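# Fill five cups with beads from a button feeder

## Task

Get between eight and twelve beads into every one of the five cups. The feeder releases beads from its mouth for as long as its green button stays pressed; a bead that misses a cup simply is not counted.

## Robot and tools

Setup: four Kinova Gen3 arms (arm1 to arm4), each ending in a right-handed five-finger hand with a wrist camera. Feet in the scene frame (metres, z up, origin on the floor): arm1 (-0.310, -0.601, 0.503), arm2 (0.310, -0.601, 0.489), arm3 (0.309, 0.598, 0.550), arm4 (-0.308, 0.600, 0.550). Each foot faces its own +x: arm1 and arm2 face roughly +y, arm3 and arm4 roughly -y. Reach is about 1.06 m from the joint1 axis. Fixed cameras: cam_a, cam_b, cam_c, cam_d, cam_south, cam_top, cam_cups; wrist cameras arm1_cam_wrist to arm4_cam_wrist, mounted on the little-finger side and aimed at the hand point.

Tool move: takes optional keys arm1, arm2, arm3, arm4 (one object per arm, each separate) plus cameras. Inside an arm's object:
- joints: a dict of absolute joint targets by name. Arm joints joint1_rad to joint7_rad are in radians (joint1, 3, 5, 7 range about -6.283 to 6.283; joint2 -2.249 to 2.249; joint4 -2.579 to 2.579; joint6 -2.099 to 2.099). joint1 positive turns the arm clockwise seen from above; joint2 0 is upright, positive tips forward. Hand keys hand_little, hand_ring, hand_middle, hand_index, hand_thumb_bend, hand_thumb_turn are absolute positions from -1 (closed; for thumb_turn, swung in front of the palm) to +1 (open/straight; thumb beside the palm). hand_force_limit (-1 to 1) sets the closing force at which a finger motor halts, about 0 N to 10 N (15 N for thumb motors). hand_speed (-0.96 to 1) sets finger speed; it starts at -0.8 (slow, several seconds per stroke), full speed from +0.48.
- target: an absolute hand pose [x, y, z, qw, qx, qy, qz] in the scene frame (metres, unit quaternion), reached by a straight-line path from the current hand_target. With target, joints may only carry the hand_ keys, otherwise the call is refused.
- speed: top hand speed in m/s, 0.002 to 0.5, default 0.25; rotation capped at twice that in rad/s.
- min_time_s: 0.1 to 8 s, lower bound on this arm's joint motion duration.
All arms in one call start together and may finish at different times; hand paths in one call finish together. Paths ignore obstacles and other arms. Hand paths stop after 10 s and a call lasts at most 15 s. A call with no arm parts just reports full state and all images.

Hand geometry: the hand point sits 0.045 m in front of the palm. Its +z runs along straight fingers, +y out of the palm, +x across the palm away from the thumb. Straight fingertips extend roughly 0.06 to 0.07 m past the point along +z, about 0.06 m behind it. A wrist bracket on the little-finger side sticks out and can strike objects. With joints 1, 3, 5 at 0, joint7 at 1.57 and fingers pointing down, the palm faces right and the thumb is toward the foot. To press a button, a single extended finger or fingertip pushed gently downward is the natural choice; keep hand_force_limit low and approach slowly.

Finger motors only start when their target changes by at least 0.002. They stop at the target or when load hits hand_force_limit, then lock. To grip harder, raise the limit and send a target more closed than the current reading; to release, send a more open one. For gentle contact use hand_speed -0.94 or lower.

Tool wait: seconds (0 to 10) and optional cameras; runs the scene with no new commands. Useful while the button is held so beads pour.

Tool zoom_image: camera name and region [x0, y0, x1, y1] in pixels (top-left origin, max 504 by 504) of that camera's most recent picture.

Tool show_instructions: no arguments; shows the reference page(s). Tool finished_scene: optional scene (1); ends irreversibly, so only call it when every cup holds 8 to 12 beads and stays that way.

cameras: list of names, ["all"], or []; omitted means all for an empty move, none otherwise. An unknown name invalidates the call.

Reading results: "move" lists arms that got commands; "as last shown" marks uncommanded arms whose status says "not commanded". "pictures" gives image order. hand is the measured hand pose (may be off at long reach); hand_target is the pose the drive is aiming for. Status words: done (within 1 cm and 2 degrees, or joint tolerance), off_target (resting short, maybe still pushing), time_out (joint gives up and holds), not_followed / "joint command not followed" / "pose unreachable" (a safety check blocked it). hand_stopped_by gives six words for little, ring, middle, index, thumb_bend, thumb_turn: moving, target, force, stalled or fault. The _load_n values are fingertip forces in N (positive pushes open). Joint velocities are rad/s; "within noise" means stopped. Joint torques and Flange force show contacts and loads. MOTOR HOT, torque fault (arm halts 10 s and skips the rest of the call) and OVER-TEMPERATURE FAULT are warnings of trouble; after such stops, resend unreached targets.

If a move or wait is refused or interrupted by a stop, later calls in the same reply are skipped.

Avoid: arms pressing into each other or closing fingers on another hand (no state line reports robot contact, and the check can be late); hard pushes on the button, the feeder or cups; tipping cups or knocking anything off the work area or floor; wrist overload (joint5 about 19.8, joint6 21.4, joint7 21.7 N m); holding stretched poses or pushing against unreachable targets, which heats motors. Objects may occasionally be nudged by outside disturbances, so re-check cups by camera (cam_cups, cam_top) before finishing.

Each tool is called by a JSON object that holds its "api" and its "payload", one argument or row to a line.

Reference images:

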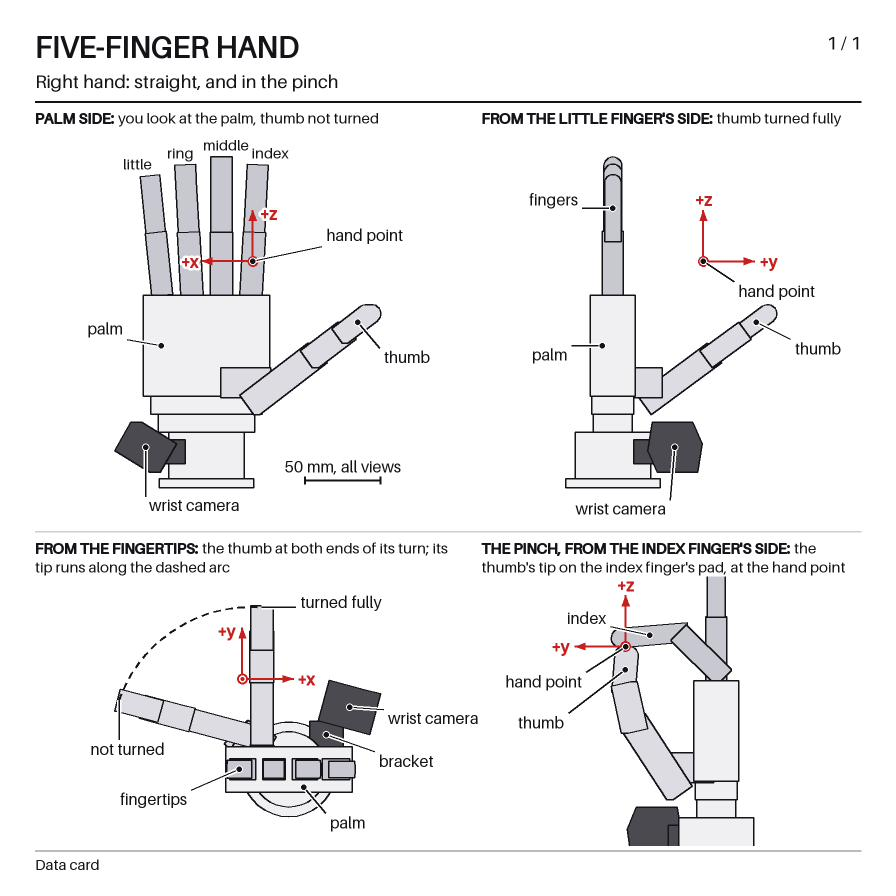

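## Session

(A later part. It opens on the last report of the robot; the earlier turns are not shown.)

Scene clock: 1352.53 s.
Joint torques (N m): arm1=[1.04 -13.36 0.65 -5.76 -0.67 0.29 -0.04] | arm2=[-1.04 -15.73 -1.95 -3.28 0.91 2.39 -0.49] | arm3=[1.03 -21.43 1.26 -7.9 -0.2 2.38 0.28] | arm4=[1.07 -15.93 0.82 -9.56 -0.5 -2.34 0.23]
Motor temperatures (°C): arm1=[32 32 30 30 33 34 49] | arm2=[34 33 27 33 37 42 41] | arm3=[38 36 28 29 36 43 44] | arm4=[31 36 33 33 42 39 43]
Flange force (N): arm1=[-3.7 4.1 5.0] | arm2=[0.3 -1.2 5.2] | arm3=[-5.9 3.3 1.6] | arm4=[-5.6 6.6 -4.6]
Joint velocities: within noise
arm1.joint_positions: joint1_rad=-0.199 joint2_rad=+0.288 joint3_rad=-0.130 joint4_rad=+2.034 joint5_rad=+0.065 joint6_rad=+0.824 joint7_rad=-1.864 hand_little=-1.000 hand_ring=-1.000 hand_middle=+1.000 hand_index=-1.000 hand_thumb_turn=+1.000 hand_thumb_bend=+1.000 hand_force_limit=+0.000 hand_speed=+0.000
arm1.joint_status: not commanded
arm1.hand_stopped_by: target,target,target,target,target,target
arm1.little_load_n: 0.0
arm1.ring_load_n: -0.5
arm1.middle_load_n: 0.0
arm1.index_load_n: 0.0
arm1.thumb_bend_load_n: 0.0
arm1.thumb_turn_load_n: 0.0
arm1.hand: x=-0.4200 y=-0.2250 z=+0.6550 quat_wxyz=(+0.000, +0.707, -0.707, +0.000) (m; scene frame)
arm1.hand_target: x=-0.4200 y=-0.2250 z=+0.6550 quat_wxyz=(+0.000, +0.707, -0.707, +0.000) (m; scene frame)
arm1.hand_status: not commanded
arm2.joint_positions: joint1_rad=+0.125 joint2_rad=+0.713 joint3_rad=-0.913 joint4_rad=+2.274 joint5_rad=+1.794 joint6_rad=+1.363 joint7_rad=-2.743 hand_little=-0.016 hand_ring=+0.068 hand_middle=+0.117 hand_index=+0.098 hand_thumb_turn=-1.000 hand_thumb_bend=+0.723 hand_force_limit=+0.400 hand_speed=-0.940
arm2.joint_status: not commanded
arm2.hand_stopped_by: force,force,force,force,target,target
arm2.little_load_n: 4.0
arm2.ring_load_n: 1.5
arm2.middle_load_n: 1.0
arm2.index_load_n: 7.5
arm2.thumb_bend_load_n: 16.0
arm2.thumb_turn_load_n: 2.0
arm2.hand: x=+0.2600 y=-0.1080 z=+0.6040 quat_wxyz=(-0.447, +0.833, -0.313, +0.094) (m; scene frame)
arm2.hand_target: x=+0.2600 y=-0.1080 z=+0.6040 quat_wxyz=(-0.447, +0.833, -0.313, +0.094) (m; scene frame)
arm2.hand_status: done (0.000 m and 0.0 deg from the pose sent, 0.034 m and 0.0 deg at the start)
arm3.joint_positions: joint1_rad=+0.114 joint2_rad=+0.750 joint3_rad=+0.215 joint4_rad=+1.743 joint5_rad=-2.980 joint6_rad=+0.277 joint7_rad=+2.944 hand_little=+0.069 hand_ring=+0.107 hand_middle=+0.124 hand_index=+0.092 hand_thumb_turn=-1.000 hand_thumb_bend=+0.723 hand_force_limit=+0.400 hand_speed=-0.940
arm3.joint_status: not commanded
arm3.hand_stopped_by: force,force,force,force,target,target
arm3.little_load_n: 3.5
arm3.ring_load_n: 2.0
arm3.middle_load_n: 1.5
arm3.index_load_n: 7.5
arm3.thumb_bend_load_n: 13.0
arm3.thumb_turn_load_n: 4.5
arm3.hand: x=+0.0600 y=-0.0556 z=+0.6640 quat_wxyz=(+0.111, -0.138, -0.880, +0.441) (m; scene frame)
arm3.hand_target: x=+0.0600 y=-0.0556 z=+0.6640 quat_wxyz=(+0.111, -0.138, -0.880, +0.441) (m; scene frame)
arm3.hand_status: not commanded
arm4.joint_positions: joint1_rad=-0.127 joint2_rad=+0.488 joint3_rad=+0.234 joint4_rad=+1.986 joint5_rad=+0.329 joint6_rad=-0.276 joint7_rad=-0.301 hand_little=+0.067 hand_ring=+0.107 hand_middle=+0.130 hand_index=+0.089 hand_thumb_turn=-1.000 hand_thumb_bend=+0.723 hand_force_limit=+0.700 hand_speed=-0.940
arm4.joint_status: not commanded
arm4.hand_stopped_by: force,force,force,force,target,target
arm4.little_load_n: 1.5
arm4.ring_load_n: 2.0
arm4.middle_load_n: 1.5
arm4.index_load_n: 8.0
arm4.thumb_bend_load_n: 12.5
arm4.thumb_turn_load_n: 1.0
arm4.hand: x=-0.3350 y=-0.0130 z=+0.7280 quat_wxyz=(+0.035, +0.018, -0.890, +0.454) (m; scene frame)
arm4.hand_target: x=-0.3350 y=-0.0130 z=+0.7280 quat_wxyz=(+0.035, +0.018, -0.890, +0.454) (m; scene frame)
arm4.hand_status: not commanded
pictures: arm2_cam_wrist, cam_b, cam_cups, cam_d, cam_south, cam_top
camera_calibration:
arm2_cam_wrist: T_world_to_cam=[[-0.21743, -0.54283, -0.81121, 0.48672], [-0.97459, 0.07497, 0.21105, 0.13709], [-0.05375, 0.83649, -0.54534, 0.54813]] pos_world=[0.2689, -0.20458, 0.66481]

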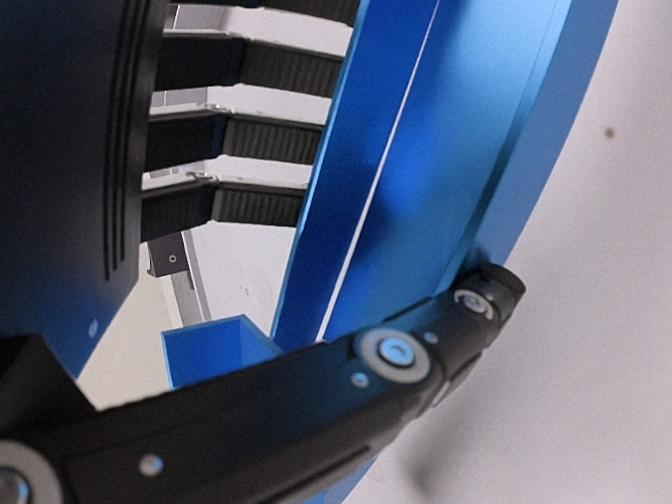

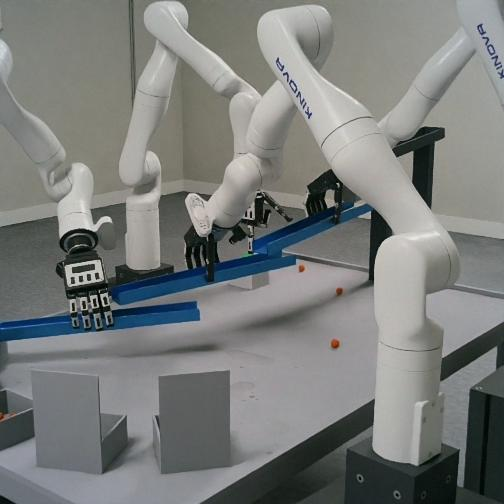

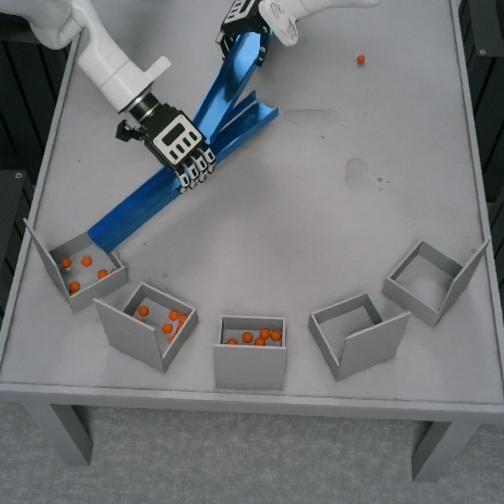

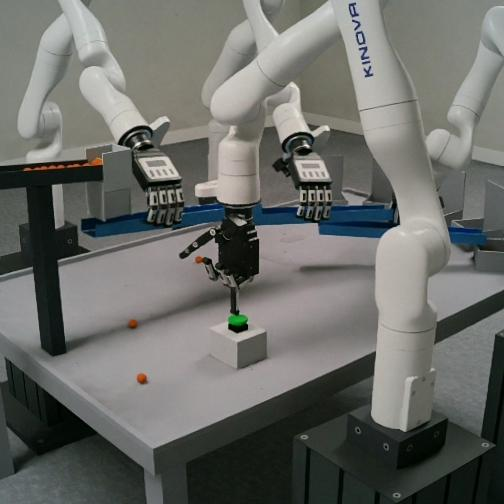

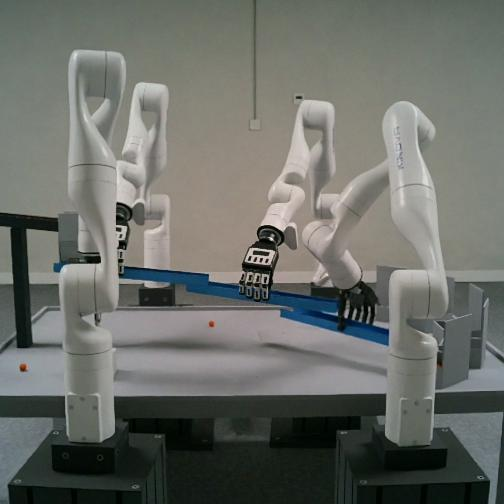

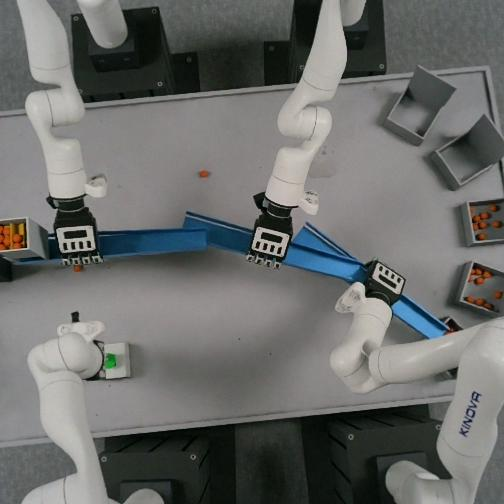

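{"api": "move", "payload": {
  "arm2": {"target": [0.2877, -0.1270, 0.604, -0.44672, 0.83279, -0.31320, 0.09380], "speed": 0.06}
}}

{"api": "move", "payload": {
  "arm1": {"target": [-0.420, -0.225, 0.644, 0, 0.70711, -0.70711, 0], "speed": 0.1}
}}

{"api": "wait", "payload": {
  "seconds": 1.4,
  "cameras": ["cam_top"]
}}

{"api": "move", "payload": {
  "arm1": {"target": [-0.420, -0.225, 0.655, 0, 0.70711, -0.70711, 0], "speed": 0.1},
  "cameras": ["cam_top"]
}}

{"api": "wait", "payload": {
  "seconds": 0.4,
  "cameras": ["cam_top"]
}}

{"api": "wait", "payload": {
  "seconds": 2.3,
  "cameras": ["cam_cups", "cam_top"]
}}

{"api": "zoom_image", "payload": {
  "camera": "cam_cups",
  "region": [10, 200, 160, 350]
}}

{"api": "zoom_image", "payload": {
  "camera": "cam_top",
  "region": [0, 200, 80, 270]
}}

Scene clock: 1369.53 s.
Joint torques (N m): arm1=[1.06 -13.41 0.58 -5.77 -0.7 0.25 0] | arm2=[-1.08 -14.83 -1.77 -2.9 0.8 2.42 -0.47] | arm3=[0.93 -21.44 1.29 -7.91 -0.19 2.33 0.24] | arm4=[1.03 -15.89 0.91 -9.54 -0.56 -2.32 0.26]
Motor temperatures (°C): arm1=[32 32 30 30 33 34 49] | arm2=[34 32 27 33 37 42 41] | arm3=[38 36 28 29 36 43 44] | arm4=[31 36 33 33 42 39 43]
Flange force (N): arm1=[-3.8 4.2 5.0] | arm2=[0.6 -1.8 5.5] | arm3=[-5.5 3.5 1.6] | arm4=[-4.9 6.3 -4.6]
move: arm2 done
Joint velocities: within noise
arm1, arm3, arm4: as last shown
arm1.ring_load_n: 0.0
arm2.joint_positions: joint1_rad=+0.187 joint2_rad=+0.681 joint3_rad=-0.917 joint4_rad=+2.364 joint5_rad=+1.834 joint6_rad=+1.341 joint7_rad=-2.790 hand_little=-0.016 hand_ring=+0.068 hand_middle=+0.117 hand_index=+0.098 hand_thumb_turn=-1.000 hand_thumb_bend=+0.723 hand_force_limit=+0.400 hand_speed=-0.940
arm2.joint_status: not commanded
arm2.hand_stopped_by: force,force,force,force,target,target
arm2.little_load_n: 4.0
arm2.ring_load_n: 1.5
arm2.middle_load_n: 1.0
arm2.index_load_n: 7.0
arm2.thumb_bend_load_n: 15.5
arm2.thumb_turn_load_n: 1.5
arm2.hand: x=+0.2877 y=-0.1270 z=+0.6040 quat_wxyz=(-0.447, +0.833, -0.313, +0.094)
arm2.hand_target: x=+0.2877 y=-0.1270 z=+0.6040 quat_wxyz=(-0.447, +0.833, -0.313, +0.094)
arm2.hand_status: done (0.000 m and 0.0 deg from the pose sent, 0.034 m and 0.0 deg at the start)
arm3.thumb_turn_load_n: 5.0
arm4.little_load_n: 2.0
arm4.thumb_turn_load_n: 1.5
pictures: none

Scene clock: 1370.50 s.
Joint torques (N m): arm1=[0.55 -6.39 0.22 -2.7 -1.02 -0.86 0.04] | arm2=[-1.04 -14.81 -1.74 -2.89 0.83 2.43 -0.5] | arm3=[1 -21.45 1.29 -7.94 -0.15 2.38 0.27] | arm4=[1 -15.92 0.95 -9.58 -0.54 -2.26 0.2]
Motor temperatures (°C): arm1=[32 32 30 30 33 34 49] | arm2=[34 32 27 33 37 42 41] | arm3=[38 36 28 29 36 43 44] | arm4=[31 36 33 33 42 39 43]
Flange force (N): arm1=[-0.2 2.1 -16.4] | arm2=[0.4 -1.9 5.3] | arm3=[-5.9 3.4 1.5] | arm4=[-4.9 6.6 -4.5]
move: arm1 done
Joint velocities: within noise
arm1.joint_positions: joint1_rad=-0.201 joint2_rad=+0.309 joint3_rad=-0.129 joint4_rad=+2.051 joint5_rad=+0.071 joint6_rad=+0.787 joint7_rad=-1.869 hand_little=-1.000 hand_ring=-1.000 hand_middle=+1.000 hand_index=-1.000 hand_thumb_turn=+1.000 hand_thumb_bend=+1.000 hand_force_limit=+0.000 hand_speed=+0.000
arm1.joint_status: not commanded
arm1.hand_stopped_by: target,target,target,target,target,target
arm1.little_load_n: 0.0
arm1.ring_load_n: 0.0
arm1.middle_load_n: 0.5
arm1.index_load_n: 0.0
arm1.thumb_bend_load_n: 0.0
arm1.thumb_turn_load_n: 0.0
arm1.hand: x=-0.4200 y=-0.2250 z=+0.6440 quat_wxyz=(+0.000, +0.707, -0.707, +0.000)
arm1.hand_target: x=-0.4200 y=-0.2250 z=+0.6440 quat_wxyz=(+0.000, +0.707, -0.707, +0.000)
arm1.hand_status: done (0.000 m and 0.0 deg from the pose sent, 0.011 m and 0.0 deg at the start)
arm2, arm3, arm4: as last shown
arm2.middle_load_n: 0.5
arm2.thumb_turn_load_n: 2.0
pictures: none

Scene clock: 1371.90 s.
Joint torques (N m): arm1=[0.58 -6.35 0.2 -2.62 -1.06 -0.86 0.03] | arm2=[-1.06 -14.8 -1.76 -2.91 0.79 2.44 -0.49] | arm3=[1.05 -21.48 1.28 -7.97 -0.15 2.36 0.28] | arm4=[1.01 -16.05 1 -9.65 -0.52 -2.27 0.22]
Motor temperatures (°C): arm1=[32 32 30 30 33 34 49] | arm2=[34 32 27 33 37 42 41] | arm3=[38 36 28 29 36 43 44] | arm4=[31 36 33 33 42 39 43]
Flange force (N): arm1=[-0.3 2.2 -16.5] | arm2=[0.6 -1.9 5.5] | arm3=[-6.0 3.6 1.5] | arm4=[-4.9 6.8 -4.3]
Joint velocities: within noise
arm1.joint_positions: joint1_rad=-0.201 joint2_rad=+0.309 joint3_rad=-0.129 joint4_rad=+2.051 joint5_rad=+0.071 joint6_rad=+0.787 joint7_rad=-1.869 hand_little=-1.000 hand_ring=-1.000 hand_middle=+1.000 hand_index=-1.000 hand_thumb_turn=+1.000 hand_thumb_bend=+1.000 hand_force_limit=+0.000 hand_speed=+0.000
arm1.joint_status: not commanded
arm1.hand_stopped_by: target,target,target,target,target,target
arm1.little_load_n: 0.0
arm1.ring_load_n: 0.0
arm1.middle_load_n: 0.0
arm1.index_load_n: 0.0
arm1.thumb_bend_load_n: 0.0
arm1.thumb_turn_load_n: 0.0
arm1.hand: x=-0.4200 y=-0.2250 z=+0.6440 quat_wxyz=(+0.000, +0.707, -0.707, +0.000)
arm1.hand_target: x=-0.4200 y=-0.2250 z=+0.6440 quat_wxyz=(+0.000, +0.707, -0.707, +0.000)
arm1.hand_status: done (0.000 m and 0.0 deg from the pose sent, 0.011 m and 0.0 deg at the start)
arm2.joint_positions: joint1_rad=+0.187 joint2_rad=+0.681 joint3_rad=-0.917 joint4_rad=+2.364 joint5_rad=+1.834 joint6_rad=+1.341 joint7_rad=-2.790 hand_little=-0.016 hand_ring=+0.068 hand_middle=+0.117 hand_index=+0.098 hand_thumb_turn=-1.000 hand_thumb_bend=+0.723 hand_force_limit=+0.400 hand_speed=-0.940
arm2.joint_status: not commanded
arm2.hand_stopped_by: force,force,force,force,target,target
arm2.little_load_n: 4.0
arm2.ring_load_n: 1.5
arm2.middle_load_n: 1.0
arm2.index_load_n: 7.0
arm2.thumb_bend_load_n: 15.5
arm2.thumb_turn_load_n: 1.5
arm2.hand: x=+0.2877 y=-0.1270 z=+0.6040 quat_wxyz=(-0.447, +0.833, -0.313, +0.094)
arm2.hand_target: x=+0.2877 y=-0.1270 z=+0.6040 quat_wxyz=(-0.447, +0.833, -0.313, +0.094)
arm2.hand_status: not commanded
arm3.joint_positions: joint1_rad=+0.114 joint2_rad=+0.750 joint3_rad=+0.215 joint4_rad=+1.743 joint5_rad=-2.980 joint6_rad=+0.277 joint7_rad=+2.944 hand_little=+0.069 hand_ring=+0.107 hand_middle=+0.124 hand_index=+0.092 hand_thumb_turn=-1.000 hand_thumb_bend=+0.723 hand_force_limit=+0.400 hand_speed=-0.940
arm3.joint_status: not commanded
arm3.hand_stopped_by: force,force,force,force,target,target
arm3.little_load_n: 3.5
arm3.ring_load_n: 2.0
arm3.middle_load_n: 1.5
arm3.index_load_n: 7.5
arm3.thumb_bend_load_n: 13.0
arm3.thumb_turn_load_n: 4.5
arm3.hand: x=+0.0600 y=-0.0556 z=+0.6640 quat_wxyz=(+0.111, -0.138, -0.880, +0.441)
arm3.hand_target: x=+0.0600 y=-0.0556 z=+0.6640 quat_wxyz=(+0.111, -0.138, -0.880, +0.441)
arm3.hand_status: not commanded
arm4.joint_positions: joint1_rad=-0.127 joint2_rad=+0.488 joint3_rad=+0.234 joint4_rad=+1.986 joint5_rad=+0.329 joint6_rad=-0.276 joint7_rad=-0.301 hand_little=+0.067 hand_ring=+0.107 hand_middle=+0.130 hand_index=+0.089 hand_thumb_turn=-1.000 hand_thumb_bend=+0.723 hand_force_limit=+0.700 hand_speed=-0.940
arm4.joint_status: not commanded
arm4.hand_stopped_by: force,force,force,force,target,target
arm4.little_load_n: 2.0
arm4.ring_load_n: 2.0
arm4.middle_load_n: 1.5
arm4.index_load_n: 8.0
arm4.thumb_bend_load_n: 12.5
arm4.thumb_turn_load_n: 1.5
arm4.hand: x=-0.3350 y=-0.0130 z=+0.7280 quat_wxyz=(+0.035, +0.018, -0.890, +0.454)
arm4.hand_target: x=-0.3350 y=-0.0130 z=+0.7280 quat_wxyz=(+0.035, +0.018, -0.890, +0.454)
arm4.hand_status: not commanded
wait: 1.40 s; at rest by 0.27 s

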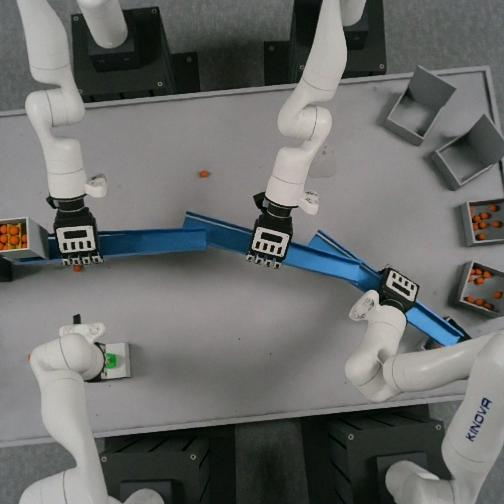

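Scene clock: 1372.87 s.
Joint torques (N m): arm1=[0.95 -13.42 0.56 -5.77 -0.69 0.23 -0.08] | arm2=[-1.04 -14.78 -1.74 -2.92 0.8 2.44 -0.47] | arm3=[0.99 -21.45 1.22 -7.94 -0.23 2.36 0.24] | arm4=[1.06 -15.94 1.03 -9.49 -0.53 -2.34 0.27]
Motor temperatures (°C): arm1=[32 32 30 30 33 34 49] | arm2=[34 32 27 33 37 42 41] | arm3=[38 36 28 29 36 43 44] | arm4=[31 36 33 33 42 39 43]
Flange force (N): arm1=[-3.9 3.7 4.9] | arm2=[0.6 -1.9 5.3] | arm3=[-5.7 3.5 1.5] | arm4=[-4.8 6.0 -4.3]
move: arm1 done
Joint velocities: within noise
arm1.joint_positions: joint1_rad=-0.200 joint2_rad=+0.288 joint3_rad=-0.130 joint4_rad=+2.034 joint5_rad=+0.065 joint6_rad=+0.824 joint7_rad=-1.864 hand_little=-1.000 hand_ring=-1.000 hand_middle=+1.000 hand_index=-1.000 hand_thumb_turn=+1.000 hand_thumb_bend=+1.000 hand_force_limit=+0.000 hand_speed=+0.000
arm1.joint_status: not commanded
arm1.hand_stopped_by: target,target,target,target,target,target
arm1.little_load_n: 0.0
arm1.ring_load_n: 0.0
arm1.middle_load_n: 0.0
arm1.index_load_n: 0.0
arm1.thumb_bend_load_n: 0.0
arm1.thumb_turn_load_n: 0.0
arm1.hand: x=-0.4200 y=-0.2250 z=+0.6550 quat_wxyz=(+0.000, +0.707, -0.707, +0.000)
arm1.hand_target: x=-0.4200 y=-0.2250 z=+0.6550 quat_wxyz=(+0.000, +0.707, -0.707, +0.000)
arm1.hand_status: done (0.000 m and 0.0 deg from the pose sent, 0.011 m and 0.0 deg at the start)
arm2, arm3, arm4: as last shown
arm2.index_load_n: 7.5
arm2.thumb_turn_load_n: 2.0
arm3.thumb_turn_load_n: 5.0

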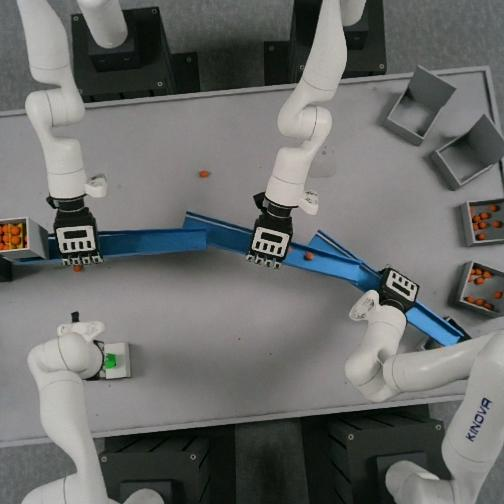

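Scene clock: 1373.27 s.
Joint torques (N m): arm1=[1.03 -13.41 0.64 -5.7 -0.73 0.27 -0.04] | arm2=[-1.06 -14.78 -1.7 -2.9 0.77 2.44 -0.48] | arm3=[1.03 -21.46 1.29 -7.97 -0.2 2.38 0.32] | arm4=[1.02 -15.88 0.95 -9.5 -0.55 -2.34 0.2]
Motor temperatures (°C): arm1=[32 32 30 30 33 34 49] | arm2=[34 32 27 33 37 42 41] | arm3=[38 36 28 29 36 43 44] | arm4=[31 36 33 33 42 39 43]
Flange force (N): arm1=[-4.0 4.1 4.9] | arm2=[0.6 -1.9 5.4] | arm3=[-5.8 3.5 1.5] | arm4=[-4.9 6.1 -4.5]
Joint velocities: within noise
arm1.joint_positions: joint1_rad=-0.200 joint2_rad=+0.288 joint3_rad=-0.130 joint4_rad=+2.034 joint5_rad=+0.065 joint6_rad=+0.824 joint7_rad=-1.864 hand_little=-1.000 hand_ring=-1.000 hand_middle=+1.000 hand_index=-1.000 hand_thumb_turn=+1.000 hand_thumb_bend=+1.000 hand_force_limit=+0.000 hand_speed=+0.000
arm1.joint_status: not commanded
arm1.hand_stopped_by: target,target,target,target,target,target
arm1.little_load_n: 0.0
arm1.ring_load_n: 0.0
arm1.middle_load_n: 0.0
arm1.index_load_n: 0.0
arm1.thumb_bend_load_n: 0.0
arm1.thumb_turn_load_n: 0.0
arm1.hand: x=-0.4200 y=-0.2250 z=+0.6550 quat_wxyz=(+0.000, +0.707, -0.707, +0.000)
arm1.hand_target: x=-0.4200 y=-0.2250 z=+0.6550 quat_wxyz=(+0.000, +0.707, -0.707, +0.000)
arm1.hand_status: done (0.000 m and 0.0 deg from the pose sent, 0.011 m and 0.0 deg at the start)
arm2.joint_positions: joint1_rad=+0.187 joint2_rad=+0.681 joint3_rad=-0.917 joint4_rad=+2.364 joint5_rad=+1.834 joint6_rad=+1.341 joint7_rad=-2.790 hand_little=-0.016 hand_ring=+0.068 hand_middle=+0.117 hand_index=+0.098 hand_thumb_turn=-1.000 hand_thumb_bend=+0.723 hand_force_limit=+0.400 hand_speed=-0.940
arm2.joint_status: not commanded
arm2.hand_stopped_by: force,force,force,force,target,target
arm2.little_load_n: 4.0
arm2.ring_load_n: 1.5
arm2.middle_load_n: 0.5
arm2.index_load_n: 7.0
arm2.thumb_bend_load_n: 16.0
arm2.thumb_turn_load_n: 1.5
arm2.hand: x=+0.2877 y=-0.1270 z=+0.6040 quat_wxyz=(-0.447, +0.833, -0.313, +0.094)
arm2.hand_target: x=+0.2877 y=-0.1270 z=+0.6040 quat_wxyz=(-0.447, +0.833, -0.313, +0.094)
arm2.hand_status: not commanded
arm3.joint_positions: joint1_rad=+0.114 joint2_rad=+0.750 joint3_rad=+0.215 joint4_rad=+1.743 joint5_rad=-2.980 joint6_rad=+0.277 joint7_rad=+2.944 hand_little=+0.069 hand_ring=+0.107 hand_middle=+0.124 hand_index=+0.092 hand_thumb_turn=-1.000 hand_thumb_bend=+0.723 hand_force_limit=+0.400 hand_speed=-0.940
arm3.joint_status: not commanded
arm3.hand_stopped_by: force,force,force,force,target,target
arm3.little_load_n: 3.5
arm3.ring_load_n: 2.0
arm3.middle_load_n: 1.5
arm3.index_load_n: 7.5
arm3.thumb_bend_load_n: 13.0
arm3.thumb_turn_load_n: 4.5
arm3.hand: x=+0.0600 y=-0.0556 z=+0.6640 quat_wxyz=(+0.111, -0.138, -0.880, +0.441)
arm3.hand_target: x=+0.0600 y=-0.0556 z=+0.6640 quat_wxyz=(+0.111, -0.138, -0.880, +0.441)
arm3.hand_status: not commanded
arm4.joint_positions: joint1_rad=-0.127 joint2_rad=+0.488 joint3_rad=+0.234 joint4_rad=+1.986 joint5_rad=+0.329 joint6_rad=-0.276 joint7_rad=-0.301 hand_little=+0.067 hand_ring=+0.107 hand_middle=+0.130 hand_index=+0.089 hand_thumb_turn=-1.000 hand_thumb_bend=+0.723 hand_force_limit=+0.700 hand_speed=-0.940
arm4.joint_status: not commanded
arm4.hand_stopped_by: force,force,force,force,target,target
arm4.little_load_n: 2.0
arm4.ring_load_n: 1.5
arm4.middle_load_n: 1.5
arm4.index_load_n: 8.0
arm4.thumb_bend_load_n: 12.5
arm4.thumb_turn_load_n: 1.5
arm4.hand: x=-0.3350 y=-0.0130 z=+0.7280 quat_wxyz=(+0.035, +0.018, -0.890, +0.454)
arm4.hand_target: x=-0.3350 y=-0.0130 z=+0.7280 quat_wxyz=(+0.035, +0.018, -0.890, +0.454)
arm4.hand_status: not commanded
wait: 0.40 s; at rest by 0.27 s

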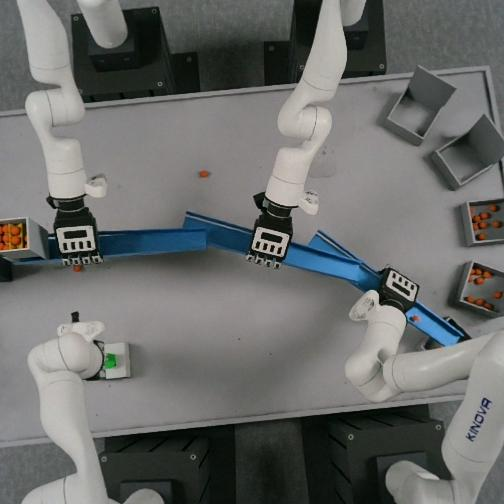

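Scene clock: 1375.57 s.
Joint torques (N m): arm1=[1.07 -13.39 0.53 -5.76 -0.65 0.25 0.01] | arm2=[-1.1 -14.82 -1.71 -2.92 0.78 2.45 -0.51] | arm3=[0.99 -21.44 1.24 -7.94 -0.21 2.34 0.28] | arm4=[1.08 -15.85 0.93 -9.62 -0.54 -2.27 0.23]
Motor temperatures (°C): arm1=[32 32 30 30 33 34 49] | arm2=[34 32 27 33 37 42 41] | arm3=[38 36 28 29 36 43 44] | arm4=[31 36 33 33 42 39 43]
Flange force (N): arm1=[-3.8 4.2 4.9] | arm2=[0.6 -2.0 5.5] | arm3=[-5.8 3.5 1.5] | arm4=[-5.3 6.7 -4.8]
Joint velocities: within noise
arm1.joint_positions: joint1_rad=-0.200 joint2_rad=+0.288 joint3_rad=-0.130 joint4_rad=+2.034 joint5_rad=+0.065 joint6_rad=+0.824 joint7_rad=-1.864 hand_little=-1.000 hand_ring=-1.000 hand_middle=+1.000 hand_index=-1.000 hand_thumb_turn=+1.000 hand_thumb_bend=+1.000 hand_force_limit=+0.000 hand_speed=+0.000
arm1.joint_status: not commanded
arm1.hand_stopped_by: target,target,target,target,target,target
arm1.little_load_n: 0.5
arm1.ring_load_n: 0.0
arm1.middle_load_n: 0.0
arm1.index_load_n: 0.0
arm1.thumb_bend_load_n: 0.0
arm1.thumb_turn_load_n: 0.0
arm1.hand: x=-0.4200 y=-0.2250 z=+0.6550 quat_wxyz=(+0.000, +0.707, -0.707, +0.000)
arm1.hand_target: x=-0.4200 y=-0.2250 z=+0.6550 quat_wxyz=(+0.000, +0.707, -0.707, +0.000)
arm1.hand_status: done (0.000 m and 0.0 deg from the pose sent, 0.011 m and 0.0 deg at the start)
arm2.joint_positions: joint1_rad=+0.187 joint2_rad=+0.681 joint3_rad=-0.917 joint4_rad=+2.364 joint5_rad=+1.834 joint6_rad=+1.341 joint7_rad=-2.790 hand_little=-0.016 hand_ring=+0.068 hand_middle=+0.117 hand_index=+0.098 hand_thumb_turn=-1.000 hand_thumb_bend=+0.723 hand_force_limit=+0.400 hand_speed=-0.940
arm2.joint_status: not commanded
arm2.hand_stopped_by: force,force,force,force,target,target
arm2.little_load_n: 4.0
arm2.ring_load_n: 2.0
arm2.middle_load_n: 1.0
arm2.index_load_n: 7.5
arm2.thumb_bend_load_n: 15.5
arm2.thumb_turn_load_n: 2.0
arm2.hand: x=+0.2877 y=-0.1270 z=+0.6040 quat_wxyz=(-0.447, +0.833, -0.313, +0.094)
arm2.hand_target: x=+0.2877 y=-0.1270 z=+0.6040 quat_wxyz=(-0.447, +0.833, -0.313, +0.094)
arm2.hand_status: not commanded
arm3.joint_positions: joint1_rad=+0.114 joint2_rad=+0.750 joint3_rad=+0.215 joint4_rad=+1.743 joint5_rad=-2.980 joint6_rad=+0.277 joint7_rad=+2.944 hand_little=+0.069 hand_ring=+0.107 hand_middle=+0.124 hand_index=+0.092 hand_thumb_turn=-1.000 hand_thumb_bend=+0.723 hand_force_limit=+0.400 hand_speed=-0.940
arm3.joint_status: not commanded
arm3.hand_stopped_by: force,force,force,force,target,target
arm3.little_load_n: 3.5
arm3.ring_load_n: 2.0
arm3.middle_load_n: 1.0
arm3.index_load_n: 7.5
arm3.thumb_bend_load_n: 13.0
arm3.thumb_turn_load_n: 4.5
arm3.hand: x=+0.0600 y=-0.0556 z=+0.6640 quat_wxyz=(+0.111, -0.138, -0.880, +0.441)
arm3.hand_target: x=+0.0600 y=-0.0556 z=+0.6640 quat_wxyz=(+0.111, -0.138, -0.880, +0.441)
arm3.hand_status: not commanded
arm4.joint_positions: joint1_rad=-0.127 joint2_rad=+0.488 joint3_rad=+0.234 joint4_rad=+1.986 joint5_rad=+0.329 joint6_rad=-0.276 joint7_rad=-0.301 hand_little=+0.067 hand_ring=+0.107 hand_middle=+0.130 hand_index=+0.089 hand_thumb_turn=-1.000 hand_thumb_bend=+0.723 hand_force_limit=+0.700 hand_speed=-0.940
arm4.joint_status: not commanded
arm4.hand_stopped_by: force,force,force,force,target,target
arm4.little_load_n: 2.0
arm4.ring_load_n: 1.5
arm4.middle_load_n: 1.5
arm4.index_load_n: 8.0
arm4.thumb_bend_load_n: 12.5
arm4.thumb_turn_load_n: 1.0
arm4.hand: x=-0.3350 y=-0.0130 z=+0.7280 quat_wxyz=(+0.035, +0.018, -0.890, +0.454)
arm4.hand_target: x=-0.3350 y=-0.0130 z=+0.7280 quat_wxyz=(+0.035, +0.018, -0.890, +0.454)
arm4.hand_status: not commanded
wait: 2.30 s; at rest by 0.27 s

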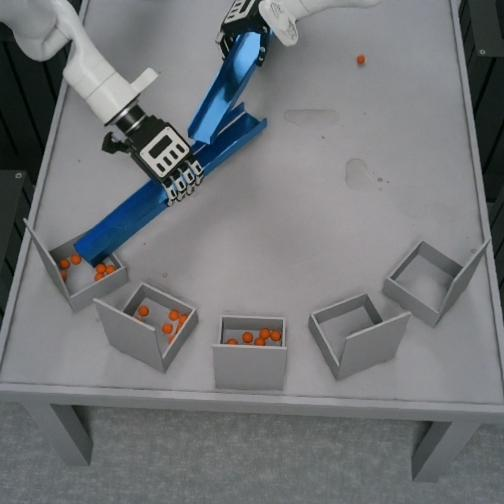

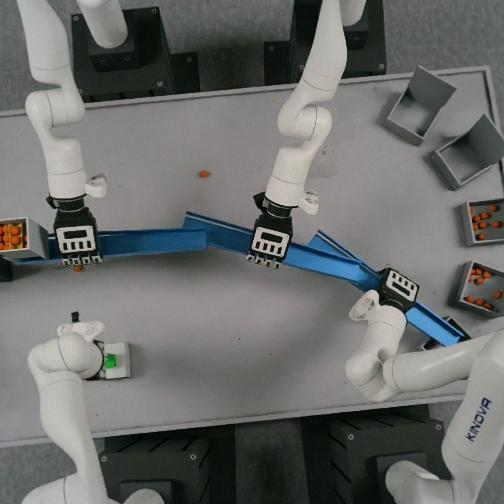

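Scaled by 3.360.

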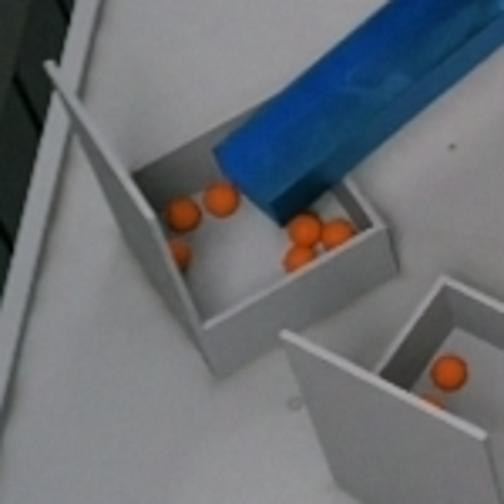

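Scaled by 6.300.

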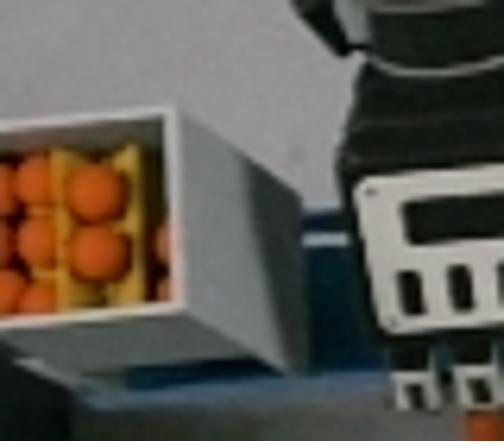

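{"api": "zoom_image", "payload": {
  "camera": "cam_cups",
  "region": [290, 220, 504, 400]
}}

Scaled by 2.355.

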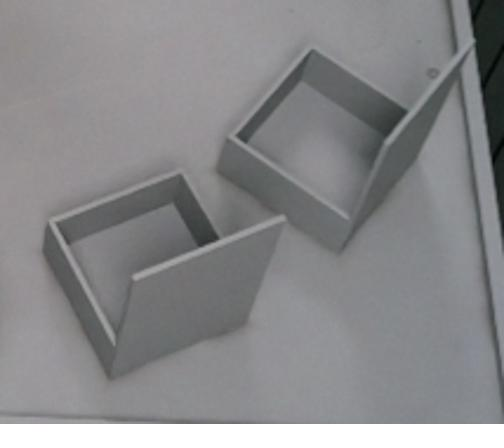

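{"api": "move", "payload": {
  "arm2": {"target": [0.3290, 0.0788, 0.604, -0.42990, 0.87372, 0.16809, -0.15344], "speed": 0.12},
  "arm3": {"target": [0.0691, 0.0111, 0.664, 0.00702, -0.09418, 0.88557, -0.45481], "speed": 0.12},
  "cameras": ["cam_a", "cam_top", "cam_cups", "cam_b", "cam_south", "cam_c"]
}}

{"api": "zoom_image", "payload": {
  "camera": "cam_top",
  "region": [400, 190, 504, 400]
}}

{"api": "zoom_image", "payload": {
  "camera": "cam_cups",
  "region": [290, 220, 504, 400]
}}

{"api": "zoom_image", "payload": {
  "camera": "cam_cups",
  "region": [190, 0, 440, 250]
}}

{"api": "zoom_image", "payload": {
  "camera": "cam_c",
  "region": [360, 160, 504, 280]
}}

Scene clock: 1413.67 s.
Joint torques (N m): arm1=[1.05 -13.42 0.68 -5.71 -0.68 0.28 -0.05] | arm2=[-1.08 -21.99 -6.66 -6.06 -0.96 1.03 -0.5] | arm3=[1.17 -19.54 -6.7 -6.74 0.04 1.83 0.22] | arm4=[1.09 -15.98 1.05 -9.63 -0.55 -2.32 0.15]
Motor temperatures (°C): arm1=[32 32 30 30 33 34 49] | arm2=[34 32 27 33 37 42 41] | arm3=[38 37 28 29 36 43 44] | arm4=[31 36 33 33 42 39 43]
Flange force (N): arm1=[-4.0 4.1 5.0] | arm2=[4.1 5.6 1.0] | arm3=no reading | arm4=[-5.0 6.6 -4.5]
move: arm2 done; arm3 done
Joint velocities: within noise
arm1, arm4: as last shown
arm1.little_load_n: 0.0
arm1.middle_load_n: 0.5
arm2.joint_positions: joint1_rad=+0.751 joint2_rad=+0.992 joint3_rad=-0.851 joint4_rad=+1.511 joint5_rad=+2.875 joint6_rad=-0.195 joint7_rad=-2.091 hand_little=-0.016 hand_ring=+0.068 hand_middle=+0.117 hand_index=+0.098 hand_thumb_turn=-1.000 hand_thumb_bend=+0.723 hand_force_limit=+0.400 hand_speed=-0.940
arm2.joint_status: not commanded
arm2.hand_stopped_by: force,force,force,force,target,target
arm2.little_load_n: 4.0
arm2.ring_load_n: 1.5
arm2.middle_load_n: 1.0
arm2.index_load_n: 7.0
arm2.thumb_bend_load_n: 15.5
arm2.thumb_turn_load_n: 2.0
arm2.hand: x=+0.3290 y=+0.0788 z=+0.6040 quat_wxyz=(-0.430, +0.874, +0.168, -0.153)
arm2.hand_target: x=+0.3290 y=+0.0788 z=+0.6040 quat_wxyz=(-0.430, +0.874, +0.168, -0.153)
arm2.hand_status: done (0.000 m and 0.0 deg from the pose sent, 0.210 m and 63.0 deg at the start)
arm3.joint_positions: joint1_rad=+0.993 joint2_rad=+0.852 joint3_rad=-0.757 joint4_rad=+1.740 joint5_rad=-1.516 joint6_rad=+0.100 joint7_rad=+2.423 hand_little=+0.069 hand_ring=+0.107 hand_middle=+0.124 hand_index=+0.092 hand_thumb_turn=-1.000 hand_thumb_bend=+0.723 hand_force_limit=+0.400 hand_speed=-0.940
arm3.joint_status: not commanded
arm3.hand_stopped_by: force,force,force,force,target,target
arm3.little_load_n: 3.5
arm3.ring_load_n: 2.0
arm3.middle_load_n: 1.0
arm3.index_load_n: 7.5
arm3.thumb_bend_load_n: 13.0
arm3.thumb_turn_load_n: 4.5
arm3.hand: x=+0.0691 y=+0.0111 z=+0.6640 quat_wxyz=(-0.007, +0.094, -0.886, +0.455)
arm3.hand_target: x=+0.0691 y=+0.0111 z=+0.6640 quat_wxyz=(-0.007, +0.094, -0.886, +0.455)
arm3.hand_status: done (0.000 m and 0.0 deg from the pose sent, 0.067 m and 30.0 deg at the start)
arm4.ring_load_n: 2.0
pictures: cam_a, cam_b, cam_c, cam_cups, cam_south, cam_top

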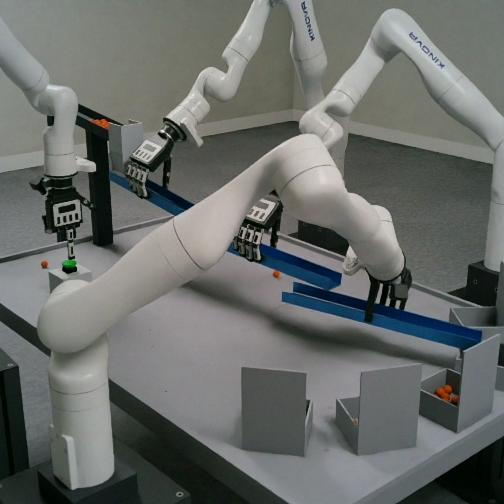

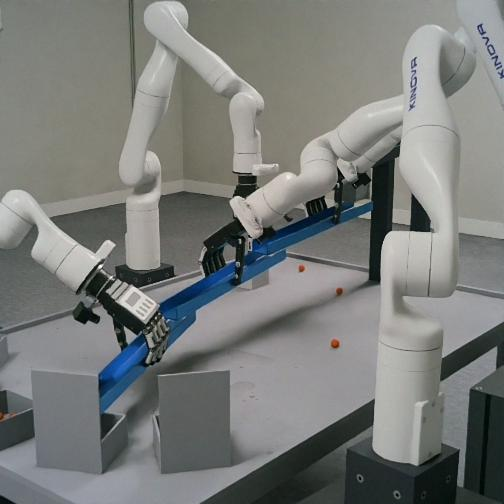

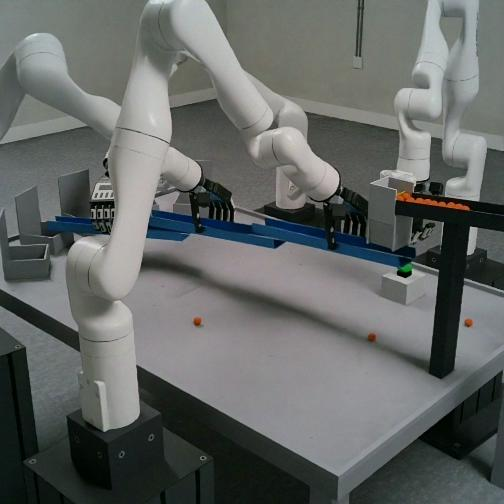

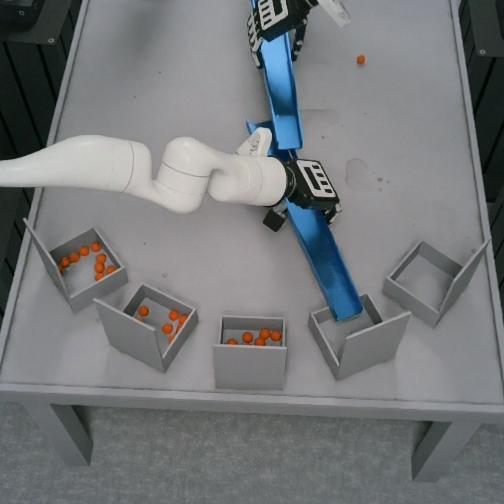

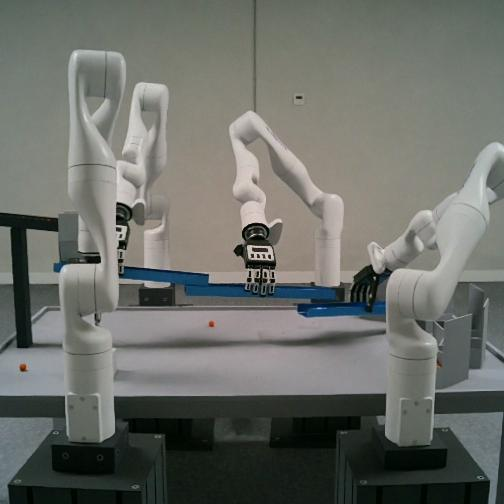

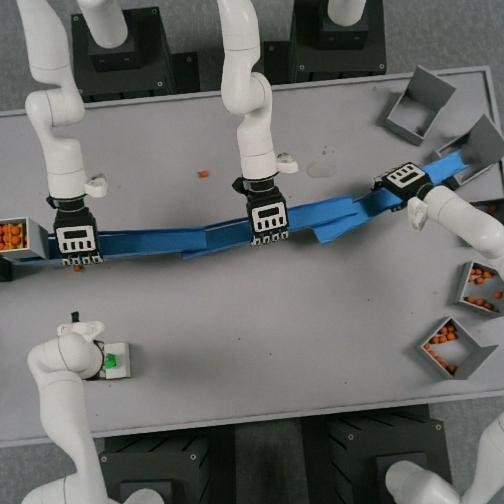

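Scaled by 2.400.

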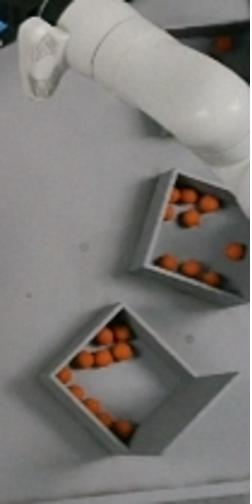

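Scaled by 2.355.

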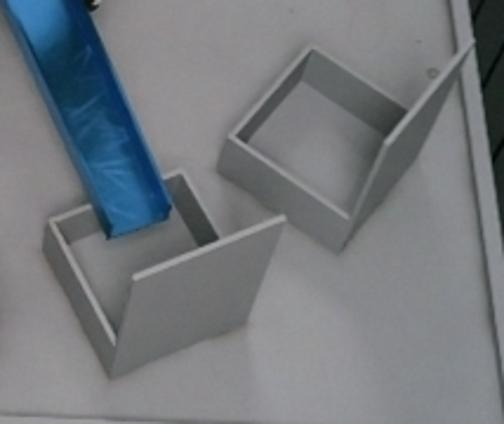

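Scaled by 2.016.

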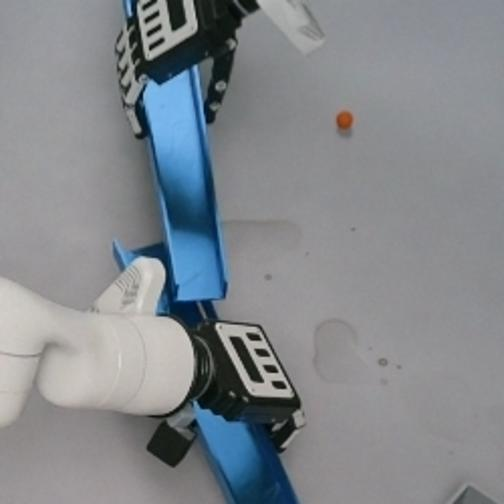

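Scaled by 3.500.

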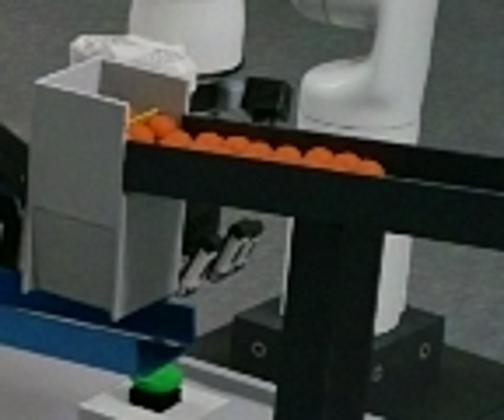

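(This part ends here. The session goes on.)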